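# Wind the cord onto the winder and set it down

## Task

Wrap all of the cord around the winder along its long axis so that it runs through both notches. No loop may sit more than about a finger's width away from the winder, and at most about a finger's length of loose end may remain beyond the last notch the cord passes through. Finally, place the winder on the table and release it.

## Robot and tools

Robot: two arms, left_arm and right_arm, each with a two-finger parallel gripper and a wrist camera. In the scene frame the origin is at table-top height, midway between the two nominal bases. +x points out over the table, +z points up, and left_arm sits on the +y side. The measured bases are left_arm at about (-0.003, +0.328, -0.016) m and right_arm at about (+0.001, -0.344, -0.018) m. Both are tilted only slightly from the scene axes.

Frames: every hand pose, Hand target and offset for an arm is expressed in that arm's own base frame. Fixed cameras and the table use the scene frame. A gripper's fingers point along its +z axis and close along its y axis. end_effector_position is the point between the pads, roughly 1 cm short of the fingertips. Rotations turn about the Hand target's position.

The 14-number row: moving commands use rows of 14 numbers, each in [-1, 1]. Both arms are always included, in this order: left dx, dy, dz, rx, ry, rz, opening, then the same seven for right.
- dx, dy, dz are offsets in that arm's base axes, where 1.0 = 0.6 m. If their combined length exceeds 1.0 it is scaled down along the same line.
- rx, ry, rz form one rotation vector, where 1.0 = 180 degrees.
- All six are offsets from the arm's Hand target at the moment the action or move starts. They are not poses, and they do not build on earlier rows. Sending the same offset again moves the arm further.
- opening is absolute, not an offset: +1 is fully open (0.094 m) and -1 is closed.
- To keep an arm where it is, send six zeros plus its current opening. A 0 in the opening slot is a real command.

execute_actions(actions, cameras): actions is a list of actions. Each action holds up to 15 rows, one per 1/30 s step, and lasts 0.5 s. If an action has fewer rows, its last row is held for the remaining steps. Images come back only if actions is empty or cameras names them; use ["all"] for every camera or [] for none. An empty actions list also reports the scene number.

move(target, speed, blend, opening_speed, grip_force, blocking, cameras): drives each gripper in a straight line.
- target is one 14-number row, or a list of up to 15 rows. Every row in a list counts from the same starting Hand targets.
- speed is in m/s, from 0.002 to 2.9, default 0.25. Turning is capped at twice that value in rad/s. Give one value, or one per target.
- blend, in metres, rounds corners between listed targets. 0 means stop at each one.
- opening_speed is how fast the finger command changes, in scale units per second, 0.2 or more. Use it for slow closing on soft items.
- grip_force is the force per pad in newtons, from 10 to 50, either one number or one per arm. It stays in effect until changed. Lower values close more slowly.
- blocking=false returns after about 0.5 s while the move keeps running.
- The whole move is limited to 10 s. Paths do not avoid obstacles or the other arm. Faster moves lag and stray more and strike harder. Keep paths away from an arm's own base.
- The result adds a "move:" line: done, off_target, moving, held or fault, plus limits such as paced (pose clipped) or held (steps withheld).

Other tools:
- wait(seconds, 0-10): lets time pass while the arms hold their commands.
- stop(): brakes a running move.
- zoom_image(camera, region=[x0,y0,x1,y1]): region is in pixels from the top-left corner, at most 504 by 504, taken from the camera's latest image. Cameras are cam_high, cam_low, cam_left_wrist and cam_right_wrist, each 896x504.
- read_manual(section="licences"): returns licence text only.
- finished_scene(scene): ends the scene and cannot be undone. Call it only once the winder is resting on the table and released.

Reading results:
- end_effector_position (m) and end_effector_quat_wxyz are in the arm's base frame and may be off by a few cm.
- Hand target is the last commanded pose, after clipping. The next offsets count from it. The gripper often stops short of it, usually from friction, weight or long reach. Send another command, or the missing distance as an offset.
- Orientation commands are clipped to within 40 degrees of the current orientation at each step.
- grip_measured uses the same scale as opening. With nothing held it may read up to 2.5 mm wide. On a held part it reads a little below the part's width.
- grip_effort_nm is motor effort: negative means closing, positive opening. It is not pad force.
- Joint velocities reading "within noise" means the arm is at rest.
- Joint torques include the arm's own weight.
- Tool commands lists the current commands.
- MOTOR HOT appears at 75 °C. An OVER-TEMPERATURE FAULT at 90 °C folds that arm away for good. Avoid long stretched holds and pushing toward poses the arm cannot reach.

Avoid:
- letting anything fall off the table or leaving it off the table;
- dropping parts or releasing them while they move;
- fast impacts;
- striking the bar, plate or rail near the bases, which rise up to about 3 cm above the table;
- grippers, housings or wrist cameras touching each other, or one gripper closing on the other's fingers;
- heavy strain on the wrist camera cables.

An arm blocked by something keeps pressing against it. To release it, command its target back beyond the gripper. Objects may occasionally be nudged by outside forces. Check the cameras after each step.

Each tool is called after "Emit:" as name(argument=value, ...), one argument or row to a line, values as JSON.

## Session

Emit:
execute_actions(
  actions=[],
  cameras=["cam_high", "cam_right_wrist"],
)

Scene clock: 0.00 s.
left_arm: end_effector_position=(+0.3847, +0.0180, +0.1375) grip_measured=+1.000 grip_effort_nm=n/a end_effector_quat_wxyz=(+0.682, -0.054, +0.729, +0.026) | right_arm: end_effector_position=(+0.3715, -0.0241, +0.1501) grip_measured=+1.000 grip_effort_nm=n/a end_effector_quat_wxyz=(+0.702, +0.089, +0.703, -0.077)
Joint positions: left_arm=[-0.007 1.573 0.248 1.257 -0.119 -0.045 0.094] | right_arm=[0.081 1.563 0.208 1.352 0.316 0.019 0.094]
Joint velocities: within noise
Joint torques (N m): no reading
Heat: left arm: 36 °C; right arm: 27 °C.
Hand target: left_arm +0.3862, +0.0171, +0.1438; +0.689, -0.053, +0.722, +0.024 | right_arm +0.3734, -0.0250, +0.1577; +0.710, +0.092, +0.694, -0.076
Tool commands: left_gripper/opening=+1.0 right_gripper/opening=+1.0
camera_calibration:
cam_right_wrist: T_world_to_cam=[[-0.186818, -0.969865, -0.156402, 0.0812896], [-0.610156, 0.239326, -0.75527, 0.359593], [0.769941, -0.0456683, -0.636479, -0.0694937], [0, 0, 0, 1]] pos_world=[0.2881, -0.0103937, 0.240072]
Images, in order (width x height): cam_high 896x504, cam_right_wrist 896x504.

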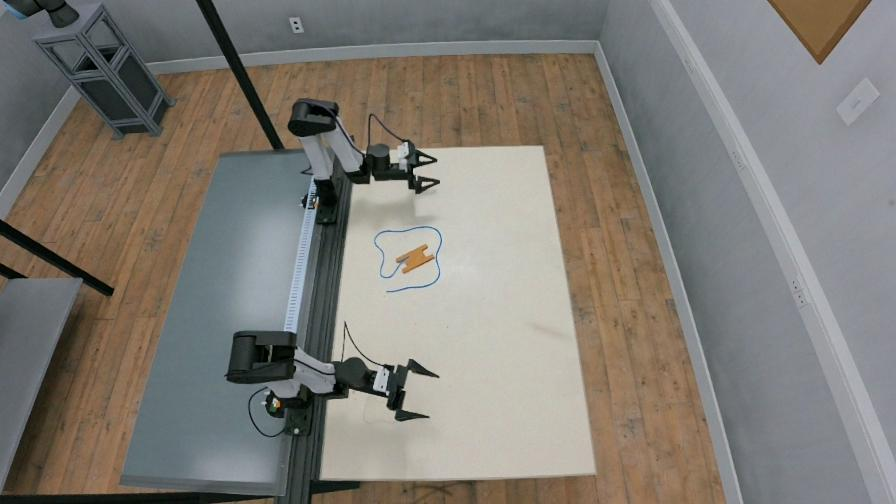

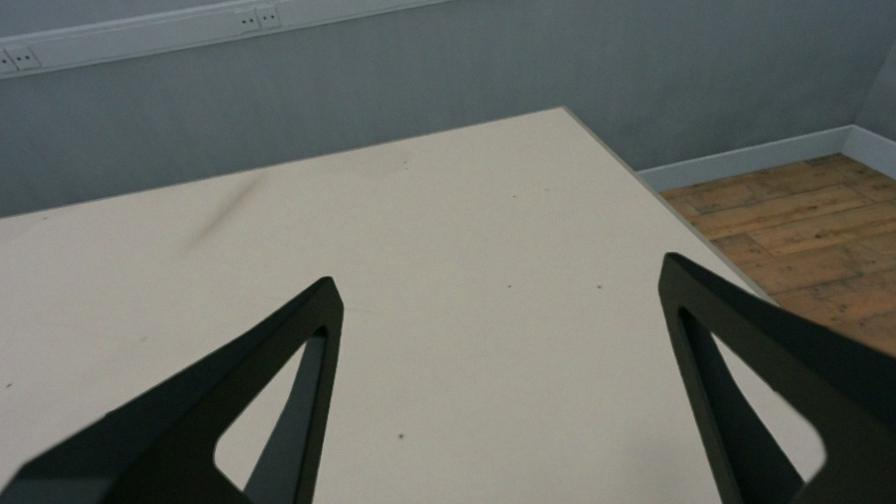

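Emit:
zoom_image(
  camera="cam_high",
  region=[356, 216, 456, 302],
)

Scaled by 5.040 from the camera's 896x504 image, which has a finer 1280x720 frame.

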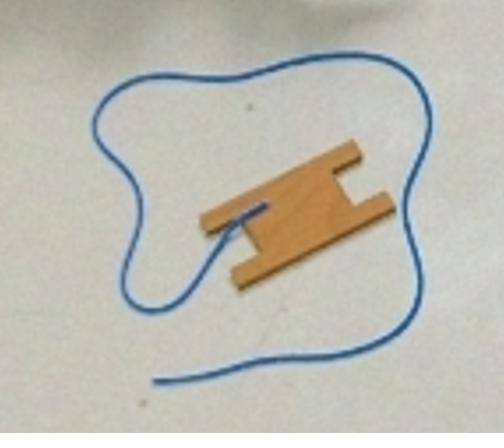

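Emit:
move(
  target=[-0.0542,-0.4193,-0.023,-0.1391,0.4666,0.0923,0.6, 0,0,0,0,0,0,1.0],
  speed=0.4,
  cameras=["cam_left_wrist"],
)

Scene clock: 6.83 s.
left_arm: end_effector_position=(+0.3515, -0.2284, +0.1299) grip_measured=+0.602 grip_effort_nm=-0.04 end_effector_quat_wxyz=(+0.001, -0.252, +0.968, +0.005) | right_arm: end_effector_position=(+0.3715, -0.0241, +0.1501) grip_measured=+1.000 grip_effort_nm=0.00 end_effector_quat_wxyz=(+0.702, +0.089, +0.703, -0.077)
Joint positions: left_arm=[-0.579 2.191 2.148 -1.534 -0.007 -1.088 0.075] | right_arm=[0.081 1.563 0.208 1.352 0.316 0.019 0.094]
Joint torques (N m): left_arm=[-0.17 -10.95 8.2 0.26 0.19 -0.14] | right_arm=[-0.54 -5.2 6.75 1.67 -0.08 0.13]
Heat: left arm: 37 °C; right arm: 28 °C.
Hand target: left_arm +0.3537, -0.2345, +0.1300; -0.001, -0.252, +0.968, +0.000 | right_arm +0.3734, -0.0250, +0.1577; +0.710, +0.092, +0.694, -0.076
Off the commanded pose: left_arm 0.006 m, 0 deg | right_arm 0.008 m, 1 deg.
move: done
camera_calibration:
cam_left_wrist: T_world_to_cam=[[0.347901, -0.934488, -0.0754843, -0.312852], [-0.703799, -0.31351, 0.637478, 0.105496], [-0.619381, -0.168653, -0.766762, 0.401533], [0, 0, 0, 1]] pos_world=[0.431791, -0.191562, 0.217013]
Images, in order (width x height): cam_left_wrist 896x504.

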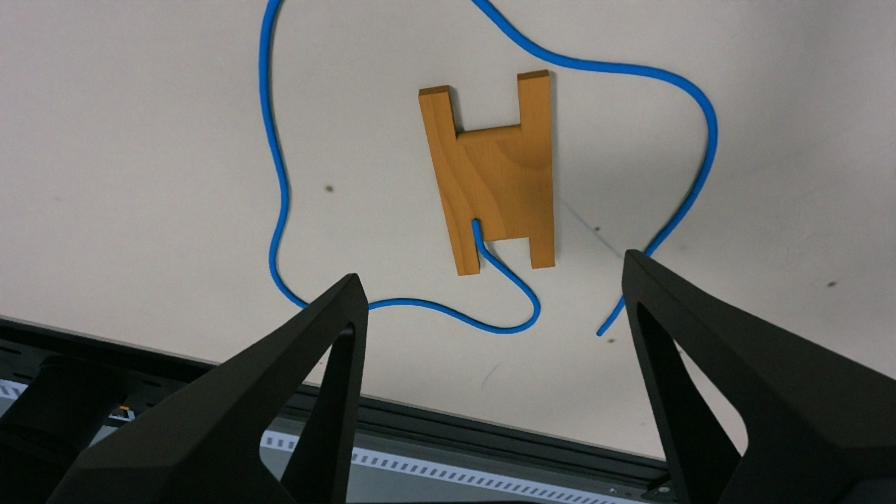

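Emit:
move(
  target=[
    [0.0015,0.0078,-0.1708,0,0,0,0.6,0,0,0,0,0,0,1.0],
    [0.0015,0.0078,-0.1708,0,0,0,0.12,0,0,0,0,0,0,1.0],
  ],
  speed=0.15,
  grip_force=[25,50],
  cameras=["cam_left_wrist"],
)

Scene clock: 15.00 s.
left_arm: end_effector_position=(+0.3557, -0.2313, +0.0355) grip_measured=+0.122 grip_effort_nm=-0.04 end_effector_quat_wxyz=(+0.006, -0.252, +0.968, -0.002) | right_arm: end_effector_position=(+0.3715, -0.0241, +0.1501) grip_measured=+1.000 grip_effort_nm=0.00 end_effector_quat_wxyz=(+0.702, +0.089, +0.703, -0.077)
Joint positions: left_arm=[-0.579 2.191 1.771 -1.141 -0.006 -1.088 0.053] | right_arm=[0.081 1.563 0.208 1.352 0.316 0.019 0.094]
Joint torques (N m): left_arm=[0.73 -12 4.49 0.52 0.2 -0.03] | right_arm=[-0.54 -5.19 6.78 1.66 -0.08 0.13]
Heat: left arm: 40 °C; right arm: 28 °C.
Hand target: left_arm +0.3545, -0.2297, +0.0275; -0.001, -0.252, +0.968, +0.001 | right_arm +0.3734, -0.0250, +0.1577; +0.710, +0.092, +0.694, -0.076
Off the commanded pose: left_arm 0.008 m, 1 deg | right_arm 0.008 m, 1 deg.
grip_force (N): 25, 50
move: done
camera_calibration:
cam_left_wrist: T_world_to_cam=[[0.348873, -0.935152, -0.06147, -0.325132], [-0.712453, -0.307261, 0.630874, 0.172508], [-0.60885, -0.1763, -0.773447, 0.32598], [0, 0, 0, 1]] pos_world=[0.434806, -0.193573, 0.123311]
Images, in order (width x height): cam_left_wrist 896x504.

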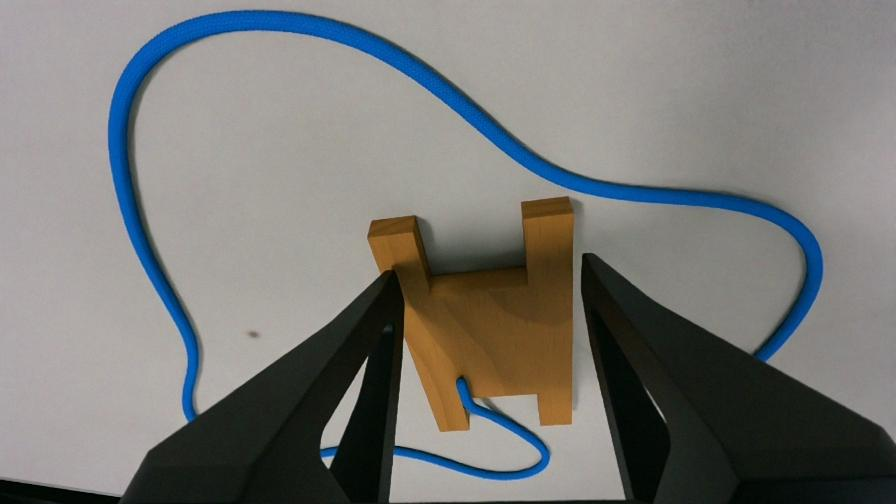

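Emit:
move(
  target=[
    [0,0,0.042,0,0,0,0.6,0,0,0,0,0,0,1.0],
    [-0.0072,0.0123,0.042,0,0,0,0.6,0,0,0,0,0,0,1.0],
    [-0.0072,0.0123,-0.009,0,0,0,0.6,0,0,0,0,0,0,1.0],
  ],
  speed=0.12,
)

Emit:
zoom_image(
  camera="cam_left_wrist",
  region=[300, 150, 700, 450],
)

Scene clock: 18.33 s.
left_arm: end_effector_position=(+0.3509, -0.2236, +0.0255) grip_measured=+0.599 grip_effort_nm=0.12 end_effector_quat_wxyz=(-0.002, -0.254, +0.967, -0.002) | right_arm: end_effector_position=(+0.3715, -0.0241, +0.1501) grip_measured=+1.000 grip_effort_nm=0.00 end_effector_quat_wxyz=(+0.702, +0.089, +0.703, -0.077)
Joint positions: left_arm=[-0.565 2.177 1.709 -1.103 0.006 -1.08 0.075] | right_arm=[0.081 1.563 0.208 1.352 0.316 0.019 0.094]
Joint torques (N m): left_arm=[0.31 -12.92 4.44 0.51 0.06 -0.01] | right_arm=[-0.54 -5.18 6.76 1.66 -0.08 0.13]
Heat: left arm: 42 °C; right arm: 28 °C.
Hand target: left_arm +0.3503, -0.2224, +0.0221; -0.001, -0.252, +0.968, +0.000 | right_arm +0.3734, -0.0250, +0.1577; +0.710, +0.092, +0.694, -0.076
Off the commanded pose: left_arm 0.004 m, 0 deg | right_arm 0.008 m, 1 deg.
grip_force (N): 25, 50
move: done

Scaled by 1.260 from the camera's 896x504 image, which has a finer 1280x720 frame.
This view is cut from an older image: the scene may have changed since it was taken.

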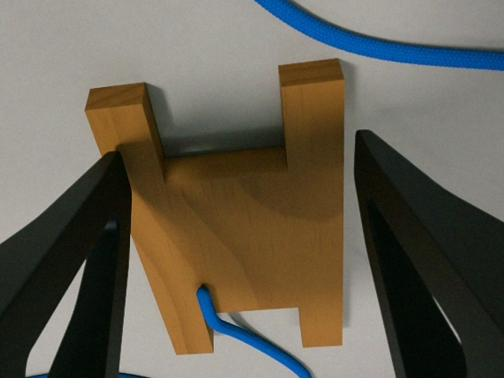

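Emit:
move(
  target=[
    [0,0,-0.0083,0,0,0,0.6,0,0,0,0,0,0,1.0],
    [0,0,-0.0083,0,0,0,0.1,0,0,0,0,0,0,1.0],
  ],
  speed=0.06,
  cameras=["cam_left_wrist"],
)

Scene clock: 21.07 s.
left_arm: end_effector_position=(+0.3504, -0.2222, +0.0245) grip_measured=+0.102 grip_effort_nm=-0.05 end_effector_quat_wxyz=(-0.001, -0.254, +0.967, +0.001) | right_arm: end_effector_position=(+0.3715, -0.0241, +0.1501) grip_measured=+1.000 grip_effort_nm=0.00 end_effector_quat_wxyz=(+0.702, +0.089, +0.703, -0.077)
Joint positions: left_arm=[-0.565 2.177 1.705 -1.103 0 -1.08 0.052] | right_arm=[0.081 1.563 0.208 1.352 0.316 0.019 0.094]
Joint torques (N m): left_arm=[0.31 -12.4 3.73 0.67 0.12 -0.02] | right_arm=[-0.54 -5.18 6.78 1.66 -0.08 0.13]
Heat: left arm: 43 °C; right arm: 28 °C.
Hand target: left_arm +0.3502, -0.2224, +0.0172; -0.001, -0.252, +0.968, +0.001 | right_arm +0.3734, -0.0250, +0.1577; +0.710, +0.092, +0.694, -0.076
Off the commanded pose: left_arm 0.007 m, 0 deg | right_arm 0.008 m, 1 deg.
grip_force (N): 25, 50
move: done
camera_calibration:
cam_left_wrist: T_world_to_cam=[[0.352723, -0.933137, -0.0695875, -0.316126], [-0.700618, -0.312662, 0.641386, 0.172803], [-0.620258, -0.177477, -0.764056, 0.31941], [0, 0, 0, 1]] pos_world=[0.43069, -0.184272, 0.111215]
Images, in order (width x height): cam_left_wrist 896x504.

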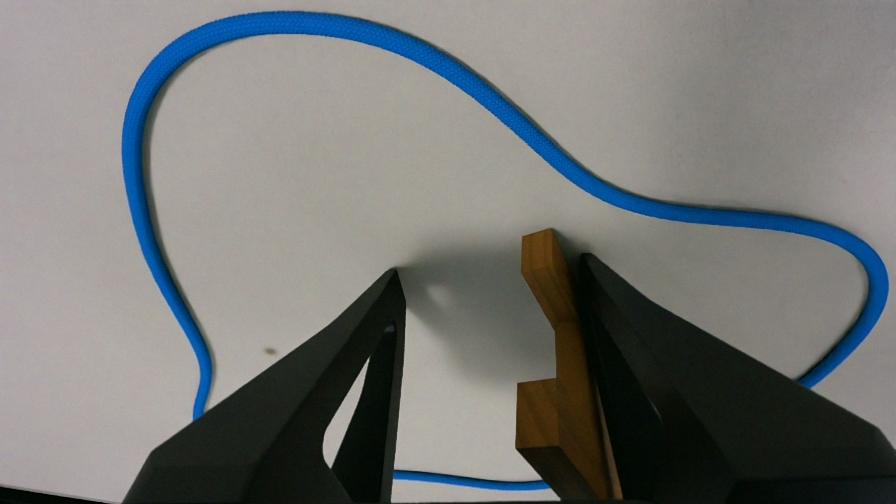

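Emit:
move(
  target=[
    [0,0,0,0,0,0,0.9,0,0,0,0,0,0,1.0],
    [0.01,0.005,0.23,0,0,0,0.9,0,0,0,0,0,0,1.0],
  ],
  speed=0.12,
  cameras=["cam_left_wrist"],
)

Scene clock: 24.37 s.
left_arm: end_effector_position=(+0.3535, -0.2187, +0.1386) grip_measured=+0.898 grip_effort_nm=0.13 end_effector_quat_wxyz=(-0.001, -0.254, +0.967, +0.001) | right_arm: end_effector_position=(+0.3715, -0.0241, +0.1501) grip_measured=+1.000 grip_effort_nm=0.00 end_effector_quat_wxyz=(+0.702, +0.089, +0.703, -0.077)
Joint positions: left_arm=[-0.554 2.177 2.16 -1.557 0 -1.068 0.089] | right_arm=[0.081 1.563 0.208 1.352 0.316 0.019 0.094]
Joint torques (N m): left_arm=[0.57 -15.38 7.54 0.34 0.12 0] | right_arm=[-0.54 -5.19 6.76 1.66 -0.08 0.13]
Heat: left arm: 44 °C; right arm: 28 °C.
Hand target: left_arm +0.3563, -0.2194, +0.1552; -0.001, -0.252, +0.968, +0.000 | right_arm +0.3734, -0.0250, +0.1577; +0.710, +0.092, +0.694, -0.076
Off the commanded pose: left_arm 0.017 m, 0 deg | right_arm 0.008 m, 1 deg.
joint sent to its limit (left arm) — joint 4 (wrist pitch), lower limit. The joint targets still meet the commanded pose.
grip_force (N): 25, 50
move: off_target (left_arm)
camera_calibration:
cam_left_wrist: T_world_to_cam=[[0.352488, -0.93332, -0.0683082, -0.306199], [-0.701901, -0.311952, 0.640329, 0.103741], [-0.61894, -0.177763, -0.765058, 0.408674], [0, 0, 0, 1]] pos_world=[0.433692, -0.180772, 0.225315]
Images, in order (width x height): cam_left_wrist 896x504.

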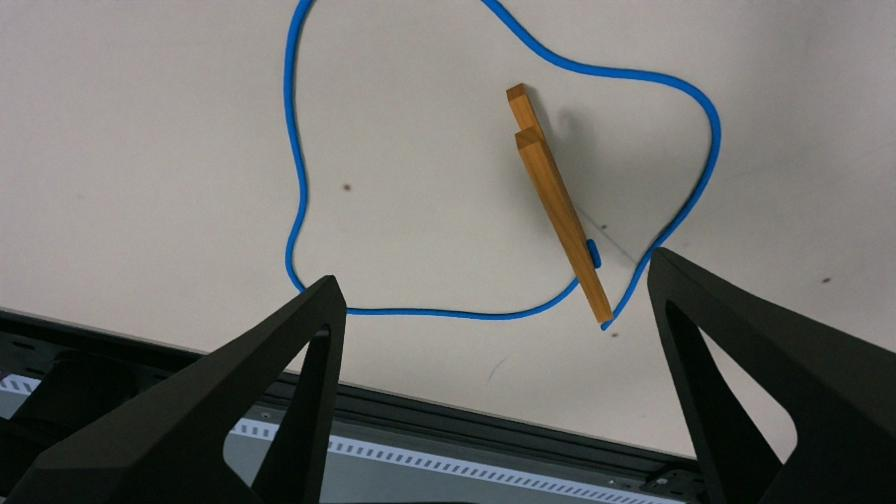

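Emit:
move(
  target=[
    [-0.0183,-0.054,-0.0753,0,0,0.101,0.1,-0.1707,0.375,0.3538,0.431,0.346,0.449,0.3],
  ],
  speed=[0.3],
  cameras=["cam_left_wrist"],
)

Scene clock: 33.87 s.
left_arm: end_effector_position=(+0.3478, -0.2486, +0.1214) grip_measured=+0.102 grip_effort_nm=-0.04 end_effector_quat_wxyz=(+0.006, -0.403, +0.915, -0.009) | right_arm: end_effector_position=(+0.2783, +0.1983, +0.3663) grip_measured=+0.302 grip_effort_nm=-0.08 end_effector_quat_wxyz=(-0.006, +0.008, +0.719, +0.695)
Joint positions: left_arm=[-0.621 2.19 2.113 -1.472 0 -1.45 0.052] | right_arm=[0.087 1.338 1.208 -0.227 -1.476 1.234 0.061]
Joint torques (N m): left_arm=[-0.42 -11.12 4.34 0.5 0.12 -0.14] | right_arm=[0.36 -7.2 7.73 1.37 -0.4 0.12]
Heat: left arm: 47 °C; right arm: 29 °C.
Hand target: left_arm +0.3452, -0.2518, +0.1100; -0.001, -0.402, +0.916, +0.000 | right_arm +0.2710, +0.2000, +0.3699; +0.000, +0.000, +0.707, +0.707
Off the commanded pose: left_arm 0.012 m, 1 deg | right_arm 0.008 m, 2 deg.
grip_force (N): 25, 50
move: off_target (left_arm)
camera_calibration:
cam_left_wrist: T_world_to_cam=[[0.625228, -0.779096, -0.045826, -0.392599], [-0.583395, -0.505566, 0.635652, 0.012569], [-0.518402, -0.370693, -0.770614, 0.304428], [0, 0, 0, 1]] pos_world=[0.410613, -0.186668, 0.208616]
Images, in order (width x height): cam_left_wrist 896x504.

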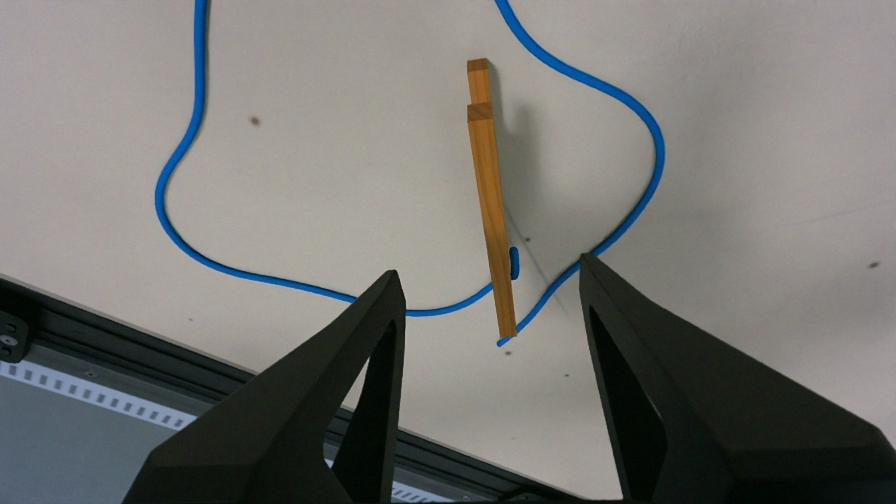

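Emit:
move(
  target=[
    [0,0,-0.0908,0,0,0,0.1,0,0,0,0,0,0,0.3],
    [0,0,-0.0908,0,0,0,-0.96,0,0,0,0,0,0,0.3],
    [0,0,0.02,0,0,0,-0.96,0,0,0,0,0,0,0.3],
  ],
  speed=0.12,
  grip_force=[35,50],
  cameras=["cam_left_wrist"],
)

Scene clock: 39.50 s.
left_arm: end_effector_position=(+0.3438, -0.2458, +0.1207) grip_measured=-0.839 grip_effort_nm=-0.71 end_effector_quat_wxyz=(-0.002, -0.403, +0.915, +0.003) | right_arm: end_effector_position=(+0.2783, +0.1983, +0.3664) grip_measured=+0.302 grip_effort_nm=-0.08 end_effector_quat_wxyz=(-0.006, +0.008, +0.719, +0.695)
Joint positions: left_arm=[-0.621 2.202 2.13 -1.506 0 -1.45 0.008] | right_arm=[0.087 1.338 1.208 -0.227 -1.476 1.235 0.061]
Joint torques (N m): left_arm=[-0.43 -11.47 8.08 0.23 0.13 -0.15] | right_arm=[0.34 -7.04 8.21 1.24 -0.41 0.02]
Heat: left arm: 48 °C; right arm: 30 °C.
Hand target: left_arm +0.3452, -0.2518, +0.1220; -0.001, -0.402, +0.916, +0.000 | right_arm +0.2707, +0.1998, +0.3698; -0.004, -0.005, +0.717, +0.697 (not the last commanded pose)
Off the commanded pose: left_arm 0.006 m, 0 deg | right_arm 0.008 m, 2 deg.
grip_force (N): 35, 50
move: done
camera_calibration:
cam_left_wrist: T_world_to_cam=[[0.624431, -0.777594, -0.0737176, -0.383894], [-0.567925, -0.516792, 0.640615, 0.00343801], [-0.536235, -0.358154, -0.764315, 0.311281], [0, 0, 0, 1]] pos_world=[0.408587, -0.18525, 0.207415]
Images, in order (width x height): cam_left_wrist 896x504.

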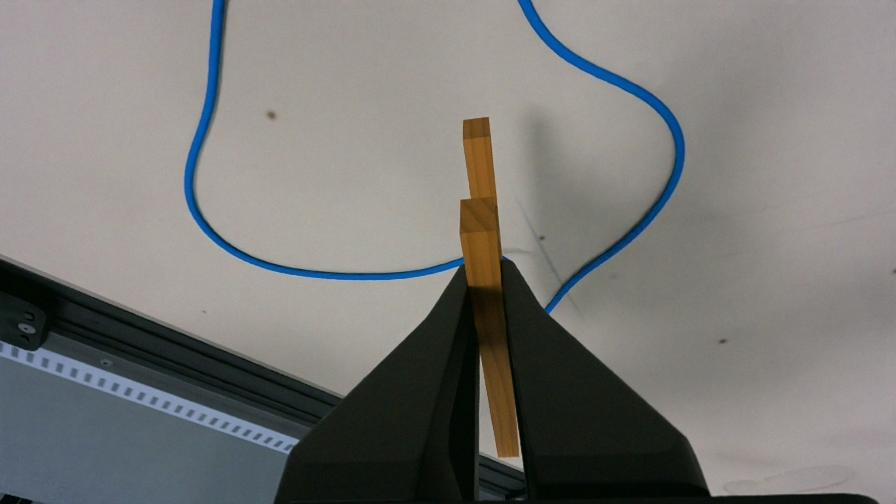

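Emit:
move(
  target=[
    [-0.042,-0.1137,0.3633,-0.4688,-0.2058,-0.2058,-0.96,0,0,0,0,0,0,-0.45],
  ],
  speed=0.3,
  cameras=["cam_right_wrist"],
)

Scene clock: 44.33 s.
left_arm: end_effector_position=(+0.3253, -0.3200, +0.3388) grip_measured=-0.839 grip_effort_nm=-0.71 end_effector_quat_wxyz=(+0.001, -0.007, +0.710, -0.704) | right_arm: end_effector_position=(+0.2783, +0.1983, +0.3664) grip_measured=-0.449 grip_effort_nm=-0.08 end_effector_quat_wxyz=(-0.006, +0.008, +0.719, +0.695)
Joint positions: left_arm=[-0.424 1.613 1.232 0.36 1.135 -1.561 0.008] | right_arm=[0.087 1.338 1.208 -0.227 -1.476 1.235 0.026]
Joint torques (N m): left_arm=[0.08 -9.85 5.53 2.14 0.33 -0.05] | right_arm=[0.35 -7.04 8.21 1.24 -0.4 0.02]
Heat: left arm: 48 °C; right arm: 30 °C.
Hand target: left_arm +0.3200, -0.3200, +0.3401; +0.000, +0.001, +0.707, -0.707 | right_arm +0.2707, +0.1998, +0.3698; -0.004, -0.005, +0.717, +0.697
Off the commanded pose: left_arm 0.005 m, 1 deg | right_arm 0.008 m, 1 deg.
grip_force (N): 35, 50
move: done
camera_calibration:
cam_right_wrist: T_world_to_cam=[[-0.158653, 0.0122008, -0.987259, 0.415131], [-0.757933, -0.642318, 0.113862, 0.310369], [-0.632745, 0.766341, 0.111153, 0.105539], [0, 0, 0, 1]] pos_world=[0.36788, 0.113412, 0.362772]
Images, in order (width x height): cam_right_wrist 896x504.

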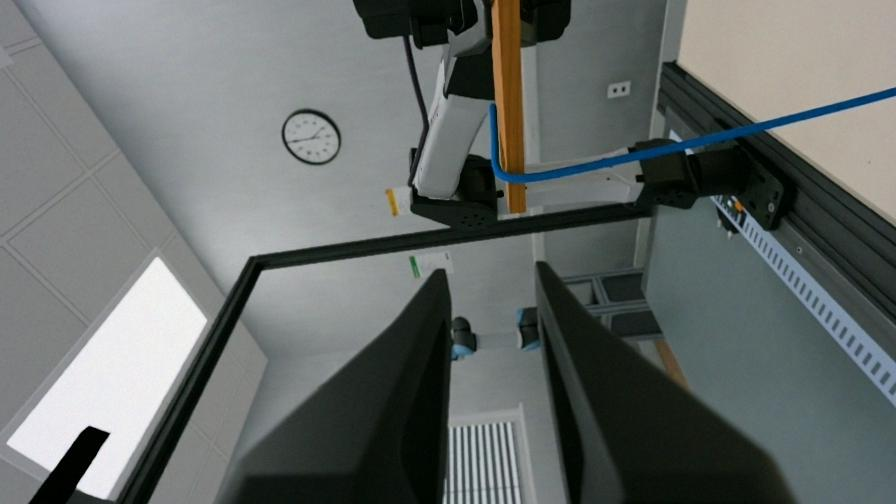

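Emit:
move(
  target=[
    [0,0,0,0,0,0,-0.96,-0.01,0.1062,-0.024,0.0105,0,0,-0.45],
    [0,0,0,0,0,0,-0.96,-0.01,0.1862,-0.024,0.0105,0,0,-0.45],
  ],
  speed=0.12,
  cameras=["cam_right_wrist"],
)

Emit:
zoom_image(
  camera="cam_right_wrist",
  region=[380, 80, 660, 330],
)

Scene clock: 47.87 s.
left_arm: end_effector_position=(+0.3248, -0.3199, +0.3354) grip_measured=-0.839 grip_effort_nm=-0.71 end_effector_quat_wxyz=(-0.003, -0.010, +0.712, -0.702) | right_arm: end_effector_position=(+0.2581, +0.3079, +0.3466) grip_measured=-0.449 grip_effort_nm=-0.08 end_effector_quat_wxyz=(-0.015, -0.007, +0.708, +0.706)
Joint positions: left_arm=[-0.424 1.613 1.224 0.358 1.136 -1.562 0.008] | right_arm=[0.47 1.383 1.043 0.332 -1.132 1.574 0.026]
Joint torques (N m): left_arm=[0.08 -9.85 6.08 2.16 0.32 -0.04] | right_arm=[0.16 -4.46 12.72 1.36 0.12 0.13]
Heat: left arm: 48 °C; right arm: 30 °C.
Hand target: left_arm +0.3200, -0.3200, +0.3400; +0.000, +0.001, +0.707, -0.707 | right_arm +0.2647, +0.3115, +0.3555; -0.004, -0.005, +0.705, +0.709
Off the commanded pose: left_arm 0.007 m, 1 deg | right_arm 0.012 m, 1 deg.
grip_force (N): 35, 50
move: off_target (right_arm)
camera_calibration:
cam_right_wrist: T_world_to_cam=[[-0.150757, 0.0364897, -0.987897, 0.381749], [-0.737102, -0.670062, 0.0877349, 0.379902], [-0.658751, 0.741407, 0.127913, 0.0195119], [0, 0, 0, 1]] pos_world=[0.350431, 0.226162, 0.341302]
Images, in order (width x height): cam_right_wrist 896x504.

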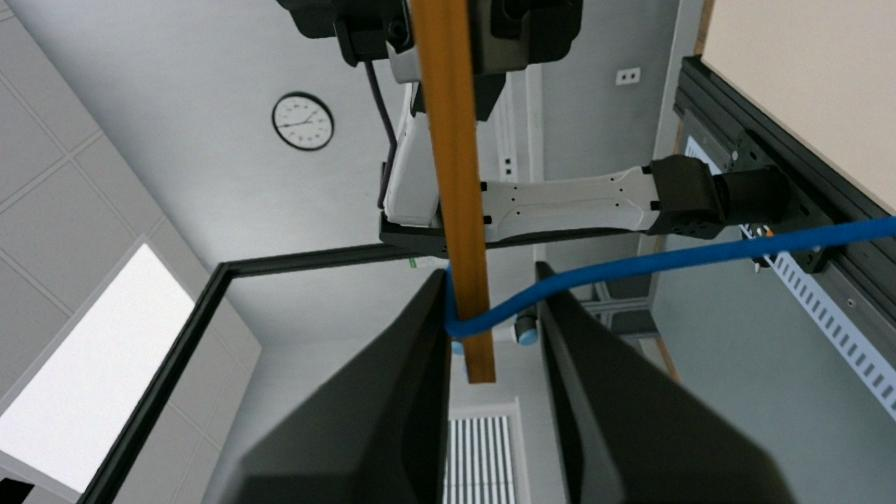

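Scaled by 1.800 from the camera's 896x504 image, which has a finer 1280x720 frame.

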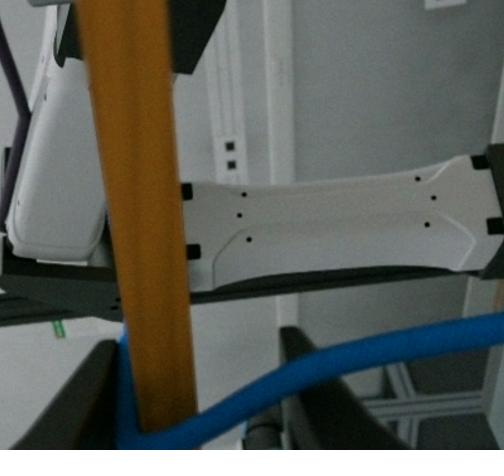

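Emit:
move(
  target=[
    [0,0,0,0,0,0,-0.96,0,-0.075,0,0,0,0,-0.45],
    [0,0,0,0,0,0,-0.96,0.0348,-0.075,0.0085,0,0,0,-0.45],
    [0,0,0,0,0,0,-0.96,0.0348,0.0052,0.0085,0,0,0,-0.45],
  ],
  speed=0.12,
  blend=[0.01,0.01,0],
  cameras=["cam_right_wrist"],
)

Scene clock: 54.13 s.
left_arm: end_effector_position=(+0.3246, -0.3199, +0.3362) grip_measured=-0.839 grip_effort_nm=-0.71 end_effector_quat_wxyz=(-0.002, -0.008, +0.711, -0.703) | right_arm: end_effector_position=(+0.2796, +0.3120, +0.3472) grip_measured=-0.449 grip_effort_nm=-0.08 end_effector_quat_wxyz=(-0.020, +0.000, +0.710, +0.704)
Joint positions: left_arm=[-0.424 1.613 1.224 0.363 1.138 -1.563 0.008] | right_arm=[0.452 1.462 1.119 0.323 -1.148 1.581 0.026]
Joint torques (N m): left_arm=[0.08 -9.87 6.08 2.12 0.3 -0.03] | right_arm=[-0.12 -5.56 13.53 1.36 0.05 0.08]
Heat: left arm: 48 °C; right arm: 31 °C.
Hand target: left_arm +0.3200, -0.3200, +0.3401; +0.000, +0.001, +0.707, -0.707 | right_arm +0.2856, +0.3146, +0.3606; -0.004, -0.005, +0.705, +0.709
Off the commanded pose: left_arm 0.006 m, 1 deg | right_arm 0.015 m, 2 deg.
grip_force (N): 35, 50
move: off_target (right_arm)
camera_calibration:
cam_right_wrist: T_world_to_cam=[[-0.167708, 0.0319236, -0.98532, 0.390774], [-0.737498, -0.667307, 0.103907, 0.392068], [-0.654194, 0.744098, 0.135457, 0.0257844], [0, 0, 0, 1]] pos_world=[0.371554, 0.229969, 0.340806]
Images, in order (width x height): cam_right_wrist 896x504.

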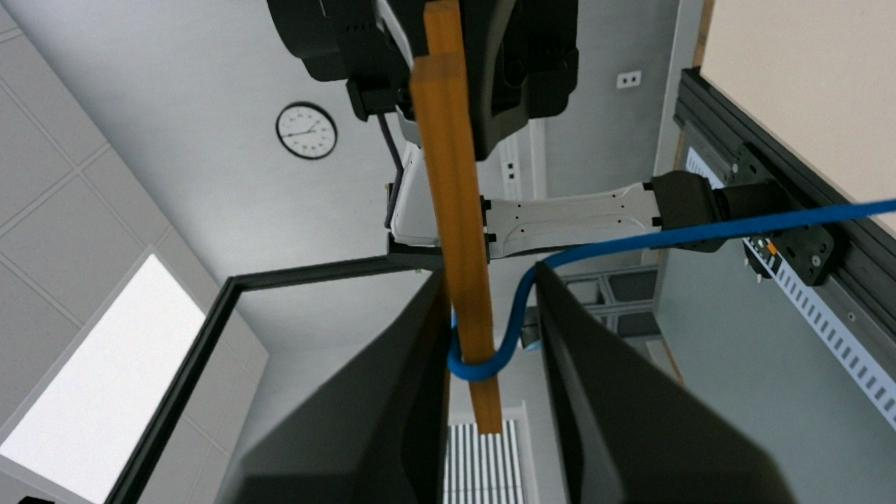

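Emit:
move(
  target=[
    [0,0,0,0,0,0,-0.96,0,-0.11,0,0,0,0,-0.45],
    [0,0,0,0,-0.5,0,-0.96,0.05,-0.0833,-0.0453,0,-0.5,0,-0.3],
  ],
  speed=[0.15,0.3],
  cameras=["cam_right_wrist"],
)

Scene clock: 60.27 s.
left_arm: end_effector_position=(+0.3246, -0.3200, +0.3387) grip_measured=-0.839 grip_effort_nm=-0.71 end_effector_quat_wxyz=(+0.498, +0.495, +0.507, -0.501) | right_arm: end_effector_position=(+0.3116, +0.2625, +0.3272) grip_measured=-0.301 grip_effort_nm=0.08 end_effector_quat_wxyz=(+0.486, -0.503, +0.505, +0.506)
Joint positions: left_arm=[-0.424 1.613 1.224 0.381 1.138 -0.007 0.008] | right_arm=[0.274 1.511 1.101 0.349 -1.313 -0.037 0.033]
Joint torques (N m): left_arm=[0.01 -9.87 5.9 1.83 0.25 0.04] | right_arm=[0.1 -6.17 11.44 1.18 0.02 0.04]
Heat: left arm: 48 °C; right arm: 32 °C.
Hand target: left_arm +0.3200, -0.3200, +0.3400; +0.500, +0.500, +0.500, -0.499 | right_arm +0.3156, +0.2647, +0.3333; +0.496, -0.505, +0.502, +0.498
Off the commanded pose: left_arm 0.005 m, 1 deg | right_arm 0.008 m, 1 deg.
grip_force (N): 35, 50
move: done
camera_calibration:
cam_right_wrist: T_world_to_cam=[[0.98514, 0.0588889, -0.161342, -0.257821], [-0.0828945, -0.659709, -0.746935, 0.457207], [-0.150425, 0.74921, -0.645024, 0.183337], [0, 0, 0, 1]] pos_world=[0.319468, 0.179448, 0.418163]
Images, in order (width x height): cam_right_wrist 896x504.

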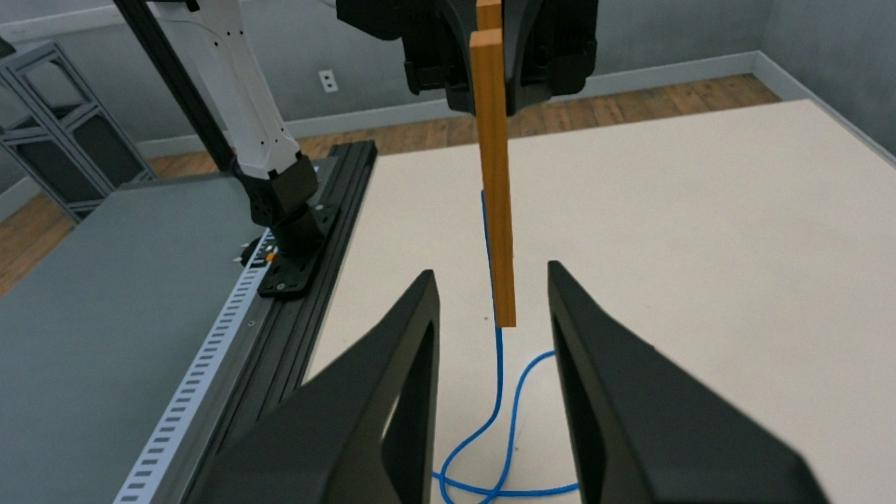

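Emit:
move(
  target=[
    [0,0,0,0,0,0,-0.96,0.003,0.0758,0,0,0,0,-0.3],
    [0,0,0,0,0,0,-0.96,0.003,0.0758,0,0,0,0,-0.95],
  ],
  speed=0.12,
  opening_speed=1.0,
  cameras=["cam_right_wrist"],
)

Emit:
zoom_image(
  camera="cam_right_wrist",
  region=[380, 150, 620, 400],
)

Scene clock: 62.87 s.
left_arm: end_effector_position=(+0.3245, -0.3199, +0.3384) grip_measured=-0.839 grip_effort_nm=-0.71 end_effector_quat_wxyz=(+0.497, +0.495, +0.507, -0.501) | right_arm: end_effector_position=(+0.3137, +0.3073, +0.3185) grip_measured=-0.842 grip_effort_nm=-1.02 end_effector_quat_wxyz=(+0.482, -0.498, +0.517, +0.502)
Joint positions: left_arm=[-0.424 1.613 1.224 0.379 1.138 -0.007 0.008] | right_arm=[0.402 1.57 1.14 0.349 -1.169 -0.035 0.007]
Joint torques (N m): left_arm=[0.05 -9.89 5.91 1.84 0.27 0.05] | right_arm=[-0.16 -6.28 13.42 1.42 -0.18 0.15]
Heat: left arm: 48 °C; right arm: 33 °C.
Hand target: left_arm +0.3200, -0.3200, +0.3400; +0.500, +0.500, +0.500, -0.499 | right_arm +0.3175, +0.3101, +0.3333; +0.496, -0.505, +0.502, +0.498
Off the commanded pose: left_arm 0.005 m, 1 deg | right_arm 0.016 m, 3 deg.
grip_force (N): 35, 50
move: off_target (right_arm); target 2's new opening was sent with right_arm's hand 0.016 m and 3 deg from that target
camera_calibration:
cam_right_wrist: T_world_to_cam=[[0.982932, 0.040622, -0.179428, -0.251963], [-0.106388, -0.670179, -0.734535, 0.487133], [-0.150087, 0.741087, -0.654419, 0.149839], [0, 0, 0, 1]] pos_world=[0.321977, 0.225657, 0.410664]
Images, in order (width x height): cam_right_wrist 896x504.

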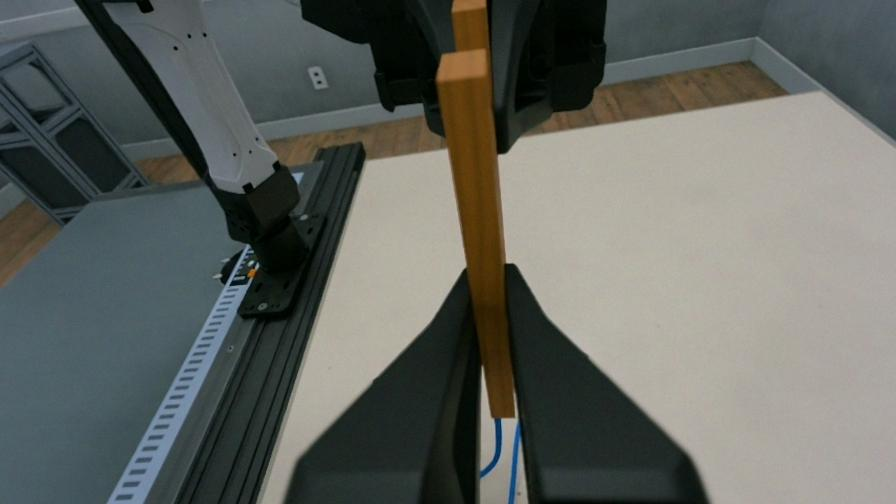

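Scaled by 2.016 from the camera's 896x504 image, which has a finer 1280x720 frame.

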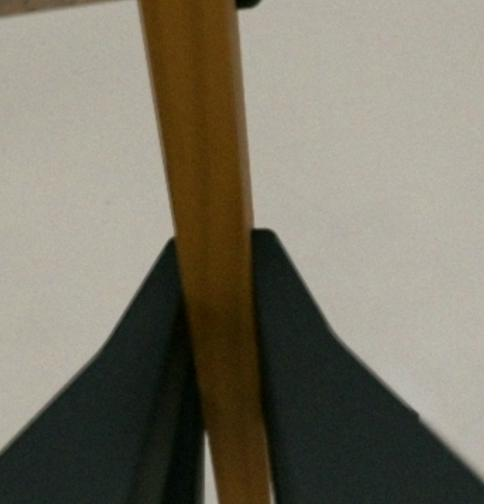

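Emit:
move(
  target=[
    [0,0,0,0,0,0,-0.3,0,0,0,0,0,0,-0.97],
    [0,0.2,0,0,0,0,-0.3,0,0,0,0,0,0,-0.97],
    [-0.03,0.25,-0.15,0,0,0,0.0,-0.041,0.0057,0.0628,0,-0.5,0,-0.97],
  ],
  speed=[0.2,0.2,0.3],
  cameras=["cam_high"],
)

Emit:
zoom_image(
  camera="cam_high",
  region=[330, 120, 560, 330],
)

Scene clock: 69.70 s.
left_arm: end_effector_position=(+0.3079, -0.1714, +0.2467) grip_measured=-0.002 grip_effort_nm=0.13 end_effector_quat_wxyz=(+0.500, +0.489, +0.514, -0.497) | right_arm: end_effector_position=(+0.2964, +0.3144, +0.3420) grip_measured=-0.842 grip_effort_nm=-1.03 end_effector_quat_wxyz=(+0.694, -0.719, +0.027, +0.023)
Joint positions: left_arm=[0.008 1.511 0.825 0.407 1.549 0.258 0.047] | right_arm=[0.443 1.504 1.174 0.249 -1.123 -1.573 0.007]
Joint torques (N m): left_arm=[0.64 -9.17 4.97 1.52 0.51 0.07] | right_arm=[0.06 -9.54 13.55 1.23 -0.04 0.15]
Heat: left arm: 48 °C; right arm: 35 °C.
Hand target: left_arm +0.3020, -0.1699, +0.2499; +0.500, +0.500, +0.501, -0.499 | right_arm +0.2928, +0.3136, +0.3710; +0.705, -0.709, +0.004, -0.005
Off the commanded pose: left_arm 0.007 m, 2 deg | right_arm 0.029 m, 4 deg.
joint sent to its limit (left arm) — joint 5 (wrist yaw), upper limit. The joint targets still meet the commanded pose.
grip_force (N): 35, 50
move: off_target (right_arm)
Images, in order (width x height): cam_high 896x504.

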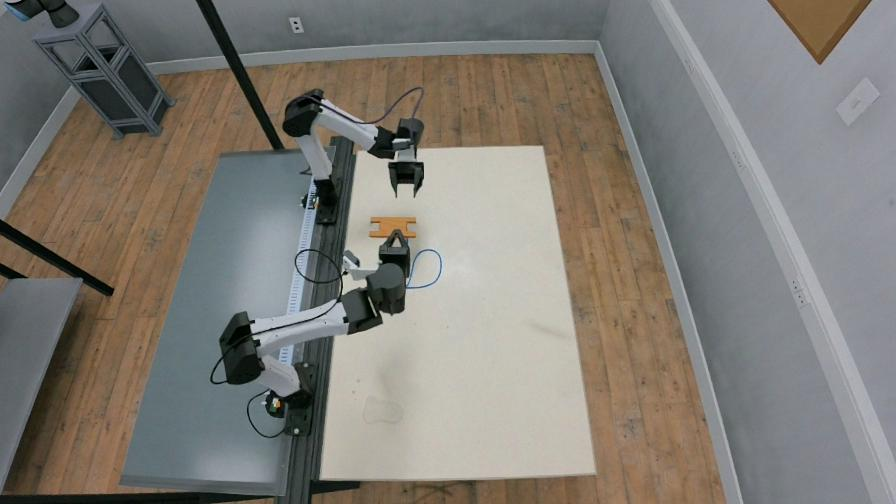

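Scaled by 2.191 from the camera's 896x504 image, which has a finer 1280x720 frame.

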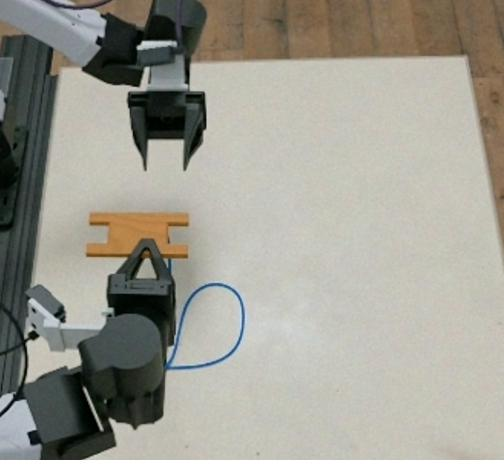

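Emit:
move(
  target=[
    [0.05,-0.1417,-0.1083,0,0,0,0.0,0,0,0,0,0,0,-0.97],
  ],
  speed=0.2,
  cameras=["cam_left_wrist"],
)

Scene clock: 72.33 s.
left_arm: end_effector_position=(+0.3341, -0.2533, +0.1939) grip_measured=-0.002 grip_effort_nm=0.13 end_effector_quat_wxyz=(+0.505, +0.505, +0.494, -0.496) | right_arm: end_effector_position=(+0.2964, +0.3144, +0.3420) grip_measured=-0.842 grip_effort_nm=-1.03 end_effector_quat_wxyz=(+0.694, -0.719, +0.027, +0.023)
Joint positions: left_arm=[-0.233 1.831 0.825 1.01 1.34 0.017 0.047] | right_arm=[0.443 1.504 1.174 0.249 -1.123 -1.573 0.007]
Joint torques (N m): left_arm=[-0.23 -7.65 3.7 1.77 0.11 -0.08] | right_arm=[0.06 -9.55 13.55 1.23 -0.04 0.15]
Heat: left arm: 48 °C; right arm: 35 °C.
Hand target: left_arm +0.3320, -0.2550, +0.1849; +0.500, +0.500, +0.501, -0.499 | right_arm +0.2928, +0.3136, +0.3710; +0.705, -0.709, +0.004, -0.005
Off the commanded pose: left_arm 0.009 m, 1 deg | right_arm 0.029 m, 4 deg.
grip_force (N): 35, 50
move: off_target (right_arm)
camera_calibration:
cam_left_wrist: T_world_to_cam=[[-0.983019, -0.0649597, -0.171621, 0.358285], [0.0911627, 0.638798, -0.763954, 0.292058], [0.159258, -0.766627, -0.622029, -0.00403519], [0, 0, 0, 1]] pos_world=[0.326219, -0.166385, 0.282098]
Images, in order (width x height): cam_left_wrist 896x504.

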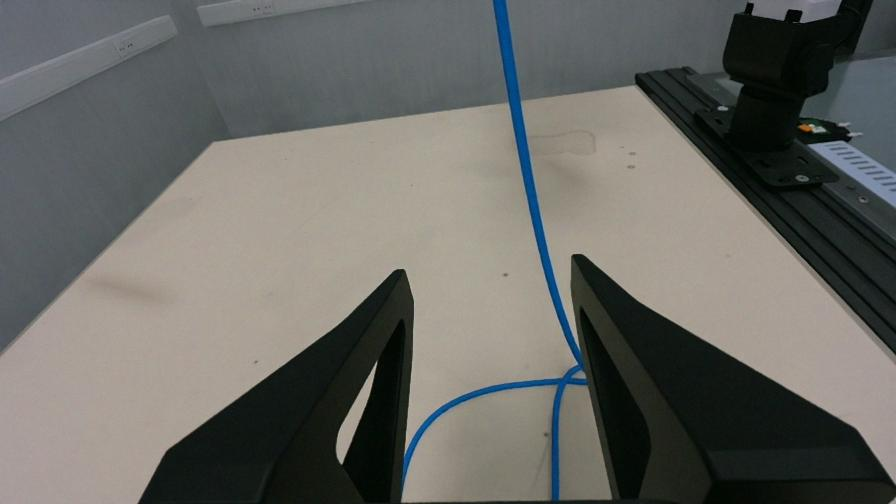

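Emit:
move(
  target=[
    [-0.0227,-0.02,-0.0133,0,0,0,0.0,0,0,0,0,0,0,-0.97],
    [-0.0227,-0.1383,-0.0133,0,0,0,0.0,0,0,0,0,0,0,-0.97],
    [-0.0227,-0.1383,-0.0133,0,0,0,-0.97,0,0,0,0,0,0,-0.97],
  ],
  speed=0.2,
  blend=[0.01,0,0],
  grip_force=[50,50],
  cameras=["cam_left_wrist"],
)

Scene clock: 74.77 s.
left_arm: end_effector_position=(+0.3118, -0.3333, +0.1720) grip_measured=-0.964 grip_effort_nm=-0.94 end_effector_quat_wxyz=(+0.491, +0.499, +0.507, -0.503) | right_arm: end_effector_position=(+0.2964, +0.3144, +0.3420) grip_measured=-0.842 grip_effort_nm=-1.03 end_effector_quat_wxyz=(+0.694, -0.719, +0.027, +0.023)
Joint positions: left_arm=[-0.471 1.907 0.835 1.044 1.104 0.005 0.002] | right_arm=[0.443 1.504 1.174 0.249 -1.123 -1.573 0.007]
Joint torques (N m): left_arm=[-0.01 -8.24 7.65 1.93 0.11 -0.09] | right_arm=[0.06 -9.54 13.55 1.23 -0.04 0.15]
Heat: left arm: 47 °C; right arm: 36 °C.
Hand target: left_arm +0.3184, -0.3379, +0.1770; +0.500, +0.500, +0.500, -0.499 | right_arm +0.2928, +0.3136, +0.3710; +0.705, -0.709, +0.004, -0.005
Off the commanded pose: left_arm 0.009 m, 1 deg | right_arm 0.029 m, 4 deg.
move: off_target (right_arm); blend cut to 0.0099 m at target 1
camera_calibration:
cam_left_wrist: T_world_to_cam=[[-0.989243, -0.0600452, -0.133391, 0.324417], [0.0628908, 0.648722, -0.758423, 0.339652], [0.132073, -0.758653, -0.637967, -0.0615819], [0, 0, 0, 1]] pos_world=[0.307699, -0.24758, 0.261587]
Images, in order (width x height): cam_left_wrist 896x504.

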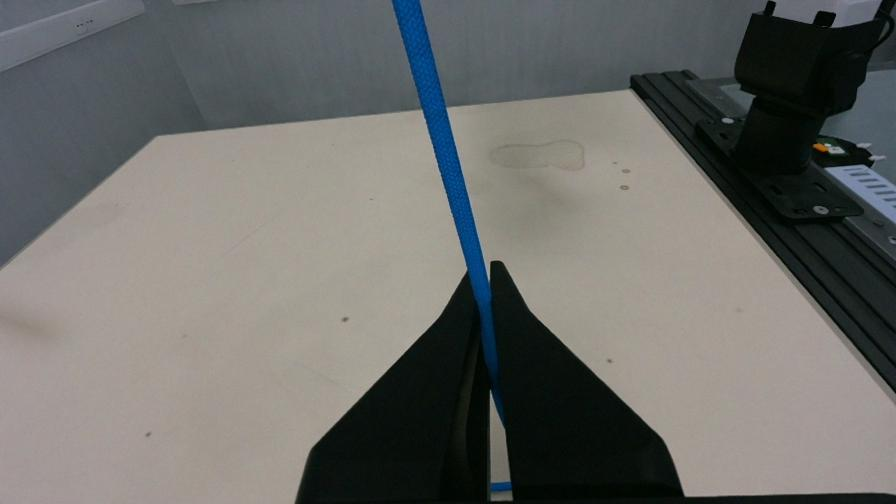

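Emit:
move(
  target=[
    [0.1417,-0.0045,0.0317,0,0,0,-0.97,0,0,0,0,0,0,-0.97],
    [0.2333,-0.0162,0.135,0,0,0,-0.97,0,0,0,0,0,0,-0.97],
    [0.2578,-0.0328,0.3218,0,0,0,-0.97,0,0,0,0,0,0,-0.97],
    [0.2032,-0.0228,0.4042,0,0,0,-0.97,0,0,0,0,0,0,-0.97],
    [0.125,0.0238,0.4498,0,0,0,-0.97,0,0,0,0,0,0,-0.97],
    [0.0585,0.1048,0.4415,0,0,0,-0.97,0,0,0,0,0,0,-0.97],
    [-0.0397,0.1385,0.416,0,0,0,-0.97,0,0,0,0,0,0,-0.97],
    [-0.1218,0.1518,0.3407,0,0,0,-0.97,0,0,0,0,0,0,-0.97],
    [-0.1697,0.1123,0.2828,0,0,0,-0.97,0,0,0,0,0,0,-0.97],
    [-0.1977,0.0548,0.2723,0,0,0,-0.97,0,0,0,0,0,0,-0.97],
    [-0.1978,-0.0228,0.2698,0,0,0,-0.97,0,0,0,0,0,0,-0.97],
    [-0.2022,-0.0162,0.2475,0,0,0,-0.97,0,0,0,0,0,0,-0.97],
    [-0.1725,-0.0145,0.1983,0,0,0,-0.97,0,0,0,0,0,0,-0.97],
    [-0.1283,-0.0128,0.1717,0,0,0,-0.97,0,0,0,0,0,0,-0.97],
    [-0.0947,-0.0112,0.165,0,0,0,-0.97,0,0,0,0,0,0,-0.97],
  ],
  speed=0.2,
  blend=[0.03,0.03,0.012,0.012,0.012,0.015,0.015,0.015,0.015,0.012,0,0.008,0.01,0.01,0],
  cameras=["cam_left_wrist"],
)

Scene clock: 85.80 s.
left_arm: end_effector_position=(+0.2572, -0.3423, +0.2838) grip_measured=-0.965 grip_effort_nm=-0.99 end_effector_quat_wxyz=(+0.514, +0.502, +0.488, -0.495) | right_arm: end_effector_position=(+0.2922, +0.3169, +0.3520) grip_measured=-0.842 grip_effort_nm=-1.03 end_effector_quat_wxyz=(+0.694, -0.720, +0.020, +0.018)
Joint positions: left_arm=[-0.581 1.498 0.855 0.677 0.984 0.005 0.002] | right_arm=[0.456 1.493 1.205 0.203 -1.112 -1.594 0.007]
Joint torques (N m): left_arm=[0.64 -4.77 7.57 1.6 0.21 -0.13] | right_arm=[-1.11 -8.08 11 1.6 -0.14 0.32]
Heat: left arm: 47 °C; right arm: 37 °C.
Hand target: left_arm +0.2616, -0.3447, +0.2762; +0.500, +0.500, +0.500, -0.499 | right_arm +0.2928, +0.3135, +0.3710; +0.705, -0.709, +0.004, -0.005
Off the commanded pose: left_arm 0.009 m, 2 deg | right_arm 0.019 m, 4 deg.
move: off_target (right_arm); blend cut to 0.0069 m at target 12
camera_calibration:
cam_left_wrist: T_world_to_cam=[[-0.980223, -0.0749018, -0.183172, 0.29153], [0.0968877, 0.625439, -0.774234, 0.421437], [0.172554, -0.77667, -0.605813, -0.0156388], [0, 0, 0, 1]] pos_world=[0.247631, -0.253893, 0.370217]
Images, in order (width x height): cam_left_wrist 896x504.

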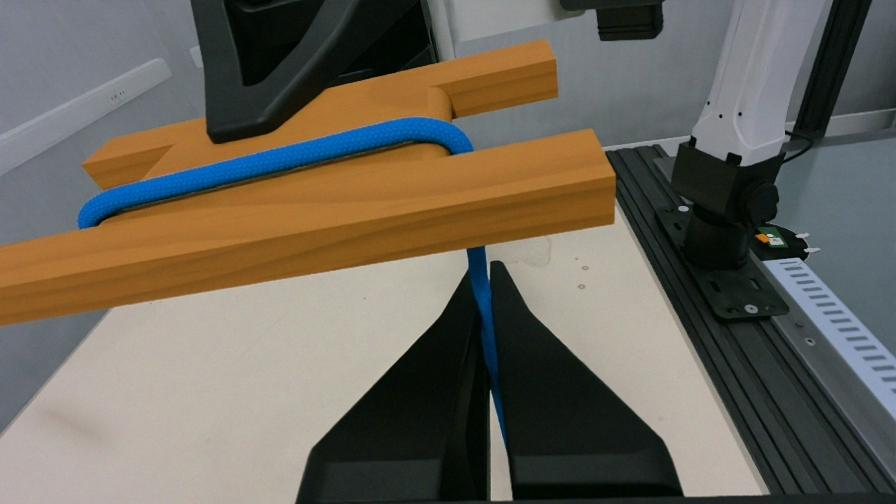

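Emit:
move(
  target=[
    [0,0,0,0,0,0,0.1,0,0,0,0,0,0,-0.97],
    [0,0.06,0,0,0,0,0.1,0,0,0,0,0,0,-0.97],
    [0,0.06,-0.24,0,0,0,0.1,0,0,0,0,0,0,-0.97],
    [0,0,-0.24,0,0,0,0.1,0,0,0,0,0,0,-0.97],
    [0,0,-0.24,0,0,0,-0.97,0,0,0,0,0,0,-0.97],
  ],
  speed=0.22,
  blend=[0,0.008,0.008,0,0],
  cameras=["cam_left_wrist"],
)

Scene clock: 89.80 s.
left_arm: end_effector_position=(+0.2557, -0.3400, +0.1267) grip_measured=-0.947 grip_effort_nm=-0.96 end_effector_quat_wxyz=(+0.487, +0.500, +0.510, -0.503) | right_arm: end_effector_position=(+0.2924, +0.3170, +0.3547) grip_measured=-0.842 grip_effort_nm=-1.03 end_effector_quat_wxyz=(+0.696, -0.717, +0.015, +0.013)
Joint positions: left_arm=[-0.574 1.953 0.607 1.308 1.002 0.006 0.002] | right_arm=[0.456 1.493 1.205 0.22 -1.112 -1.591 0.007]
Joint torques (N m): left_arm=[0.02 -7.27 6.11 2.12 0.11 -0.11] | right_arm=[-1.11 -8.01 11 1.46 -0.13 0.31]
Heat: left arm: 46 °C; right arm: 37 °C.
Hand target: left_arm +0.2615, -0.3446, +0.1321; +0.500, +0.500, +0.500, -0.499 | right_arm +0.2928, +0.3135, +0.3710; +0.705, -0.709, +0.004, -0.005
Off the commanded pose: left_arm 0.009 m, 2 deg | right_arm 0.017 m, 3 deg.
move: off_target (right_arm)
camera_calibration:
cam_left_wrist: T_world_to_cam=[[-0.990034, -0.0585527, -0.128077, 0.26245], [0.0588005, 0.654523, -0.753752, 0.315548], [0.127964, -0.753772, -0.644557, -0.0845221], [0, 0, 0, 1]] pos_world=[0.252096, -0.254876, 0.216979]
Images, in order (width x height): cam_left_wrist 896x504.

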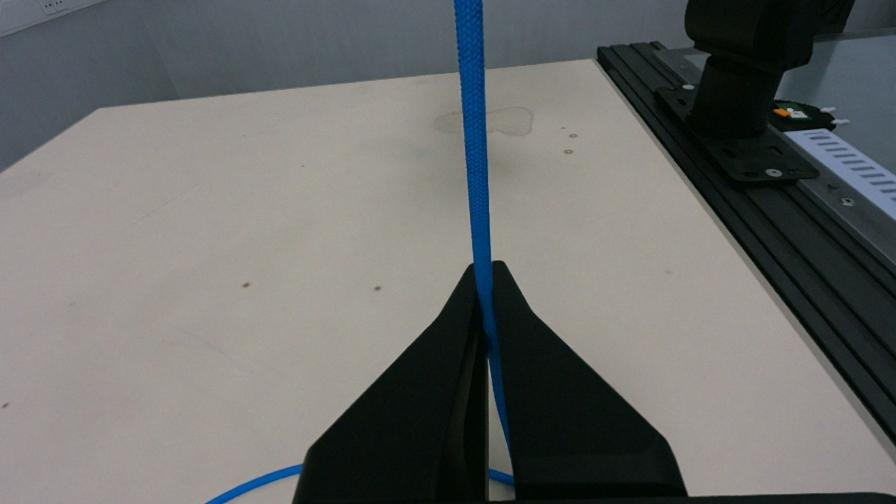

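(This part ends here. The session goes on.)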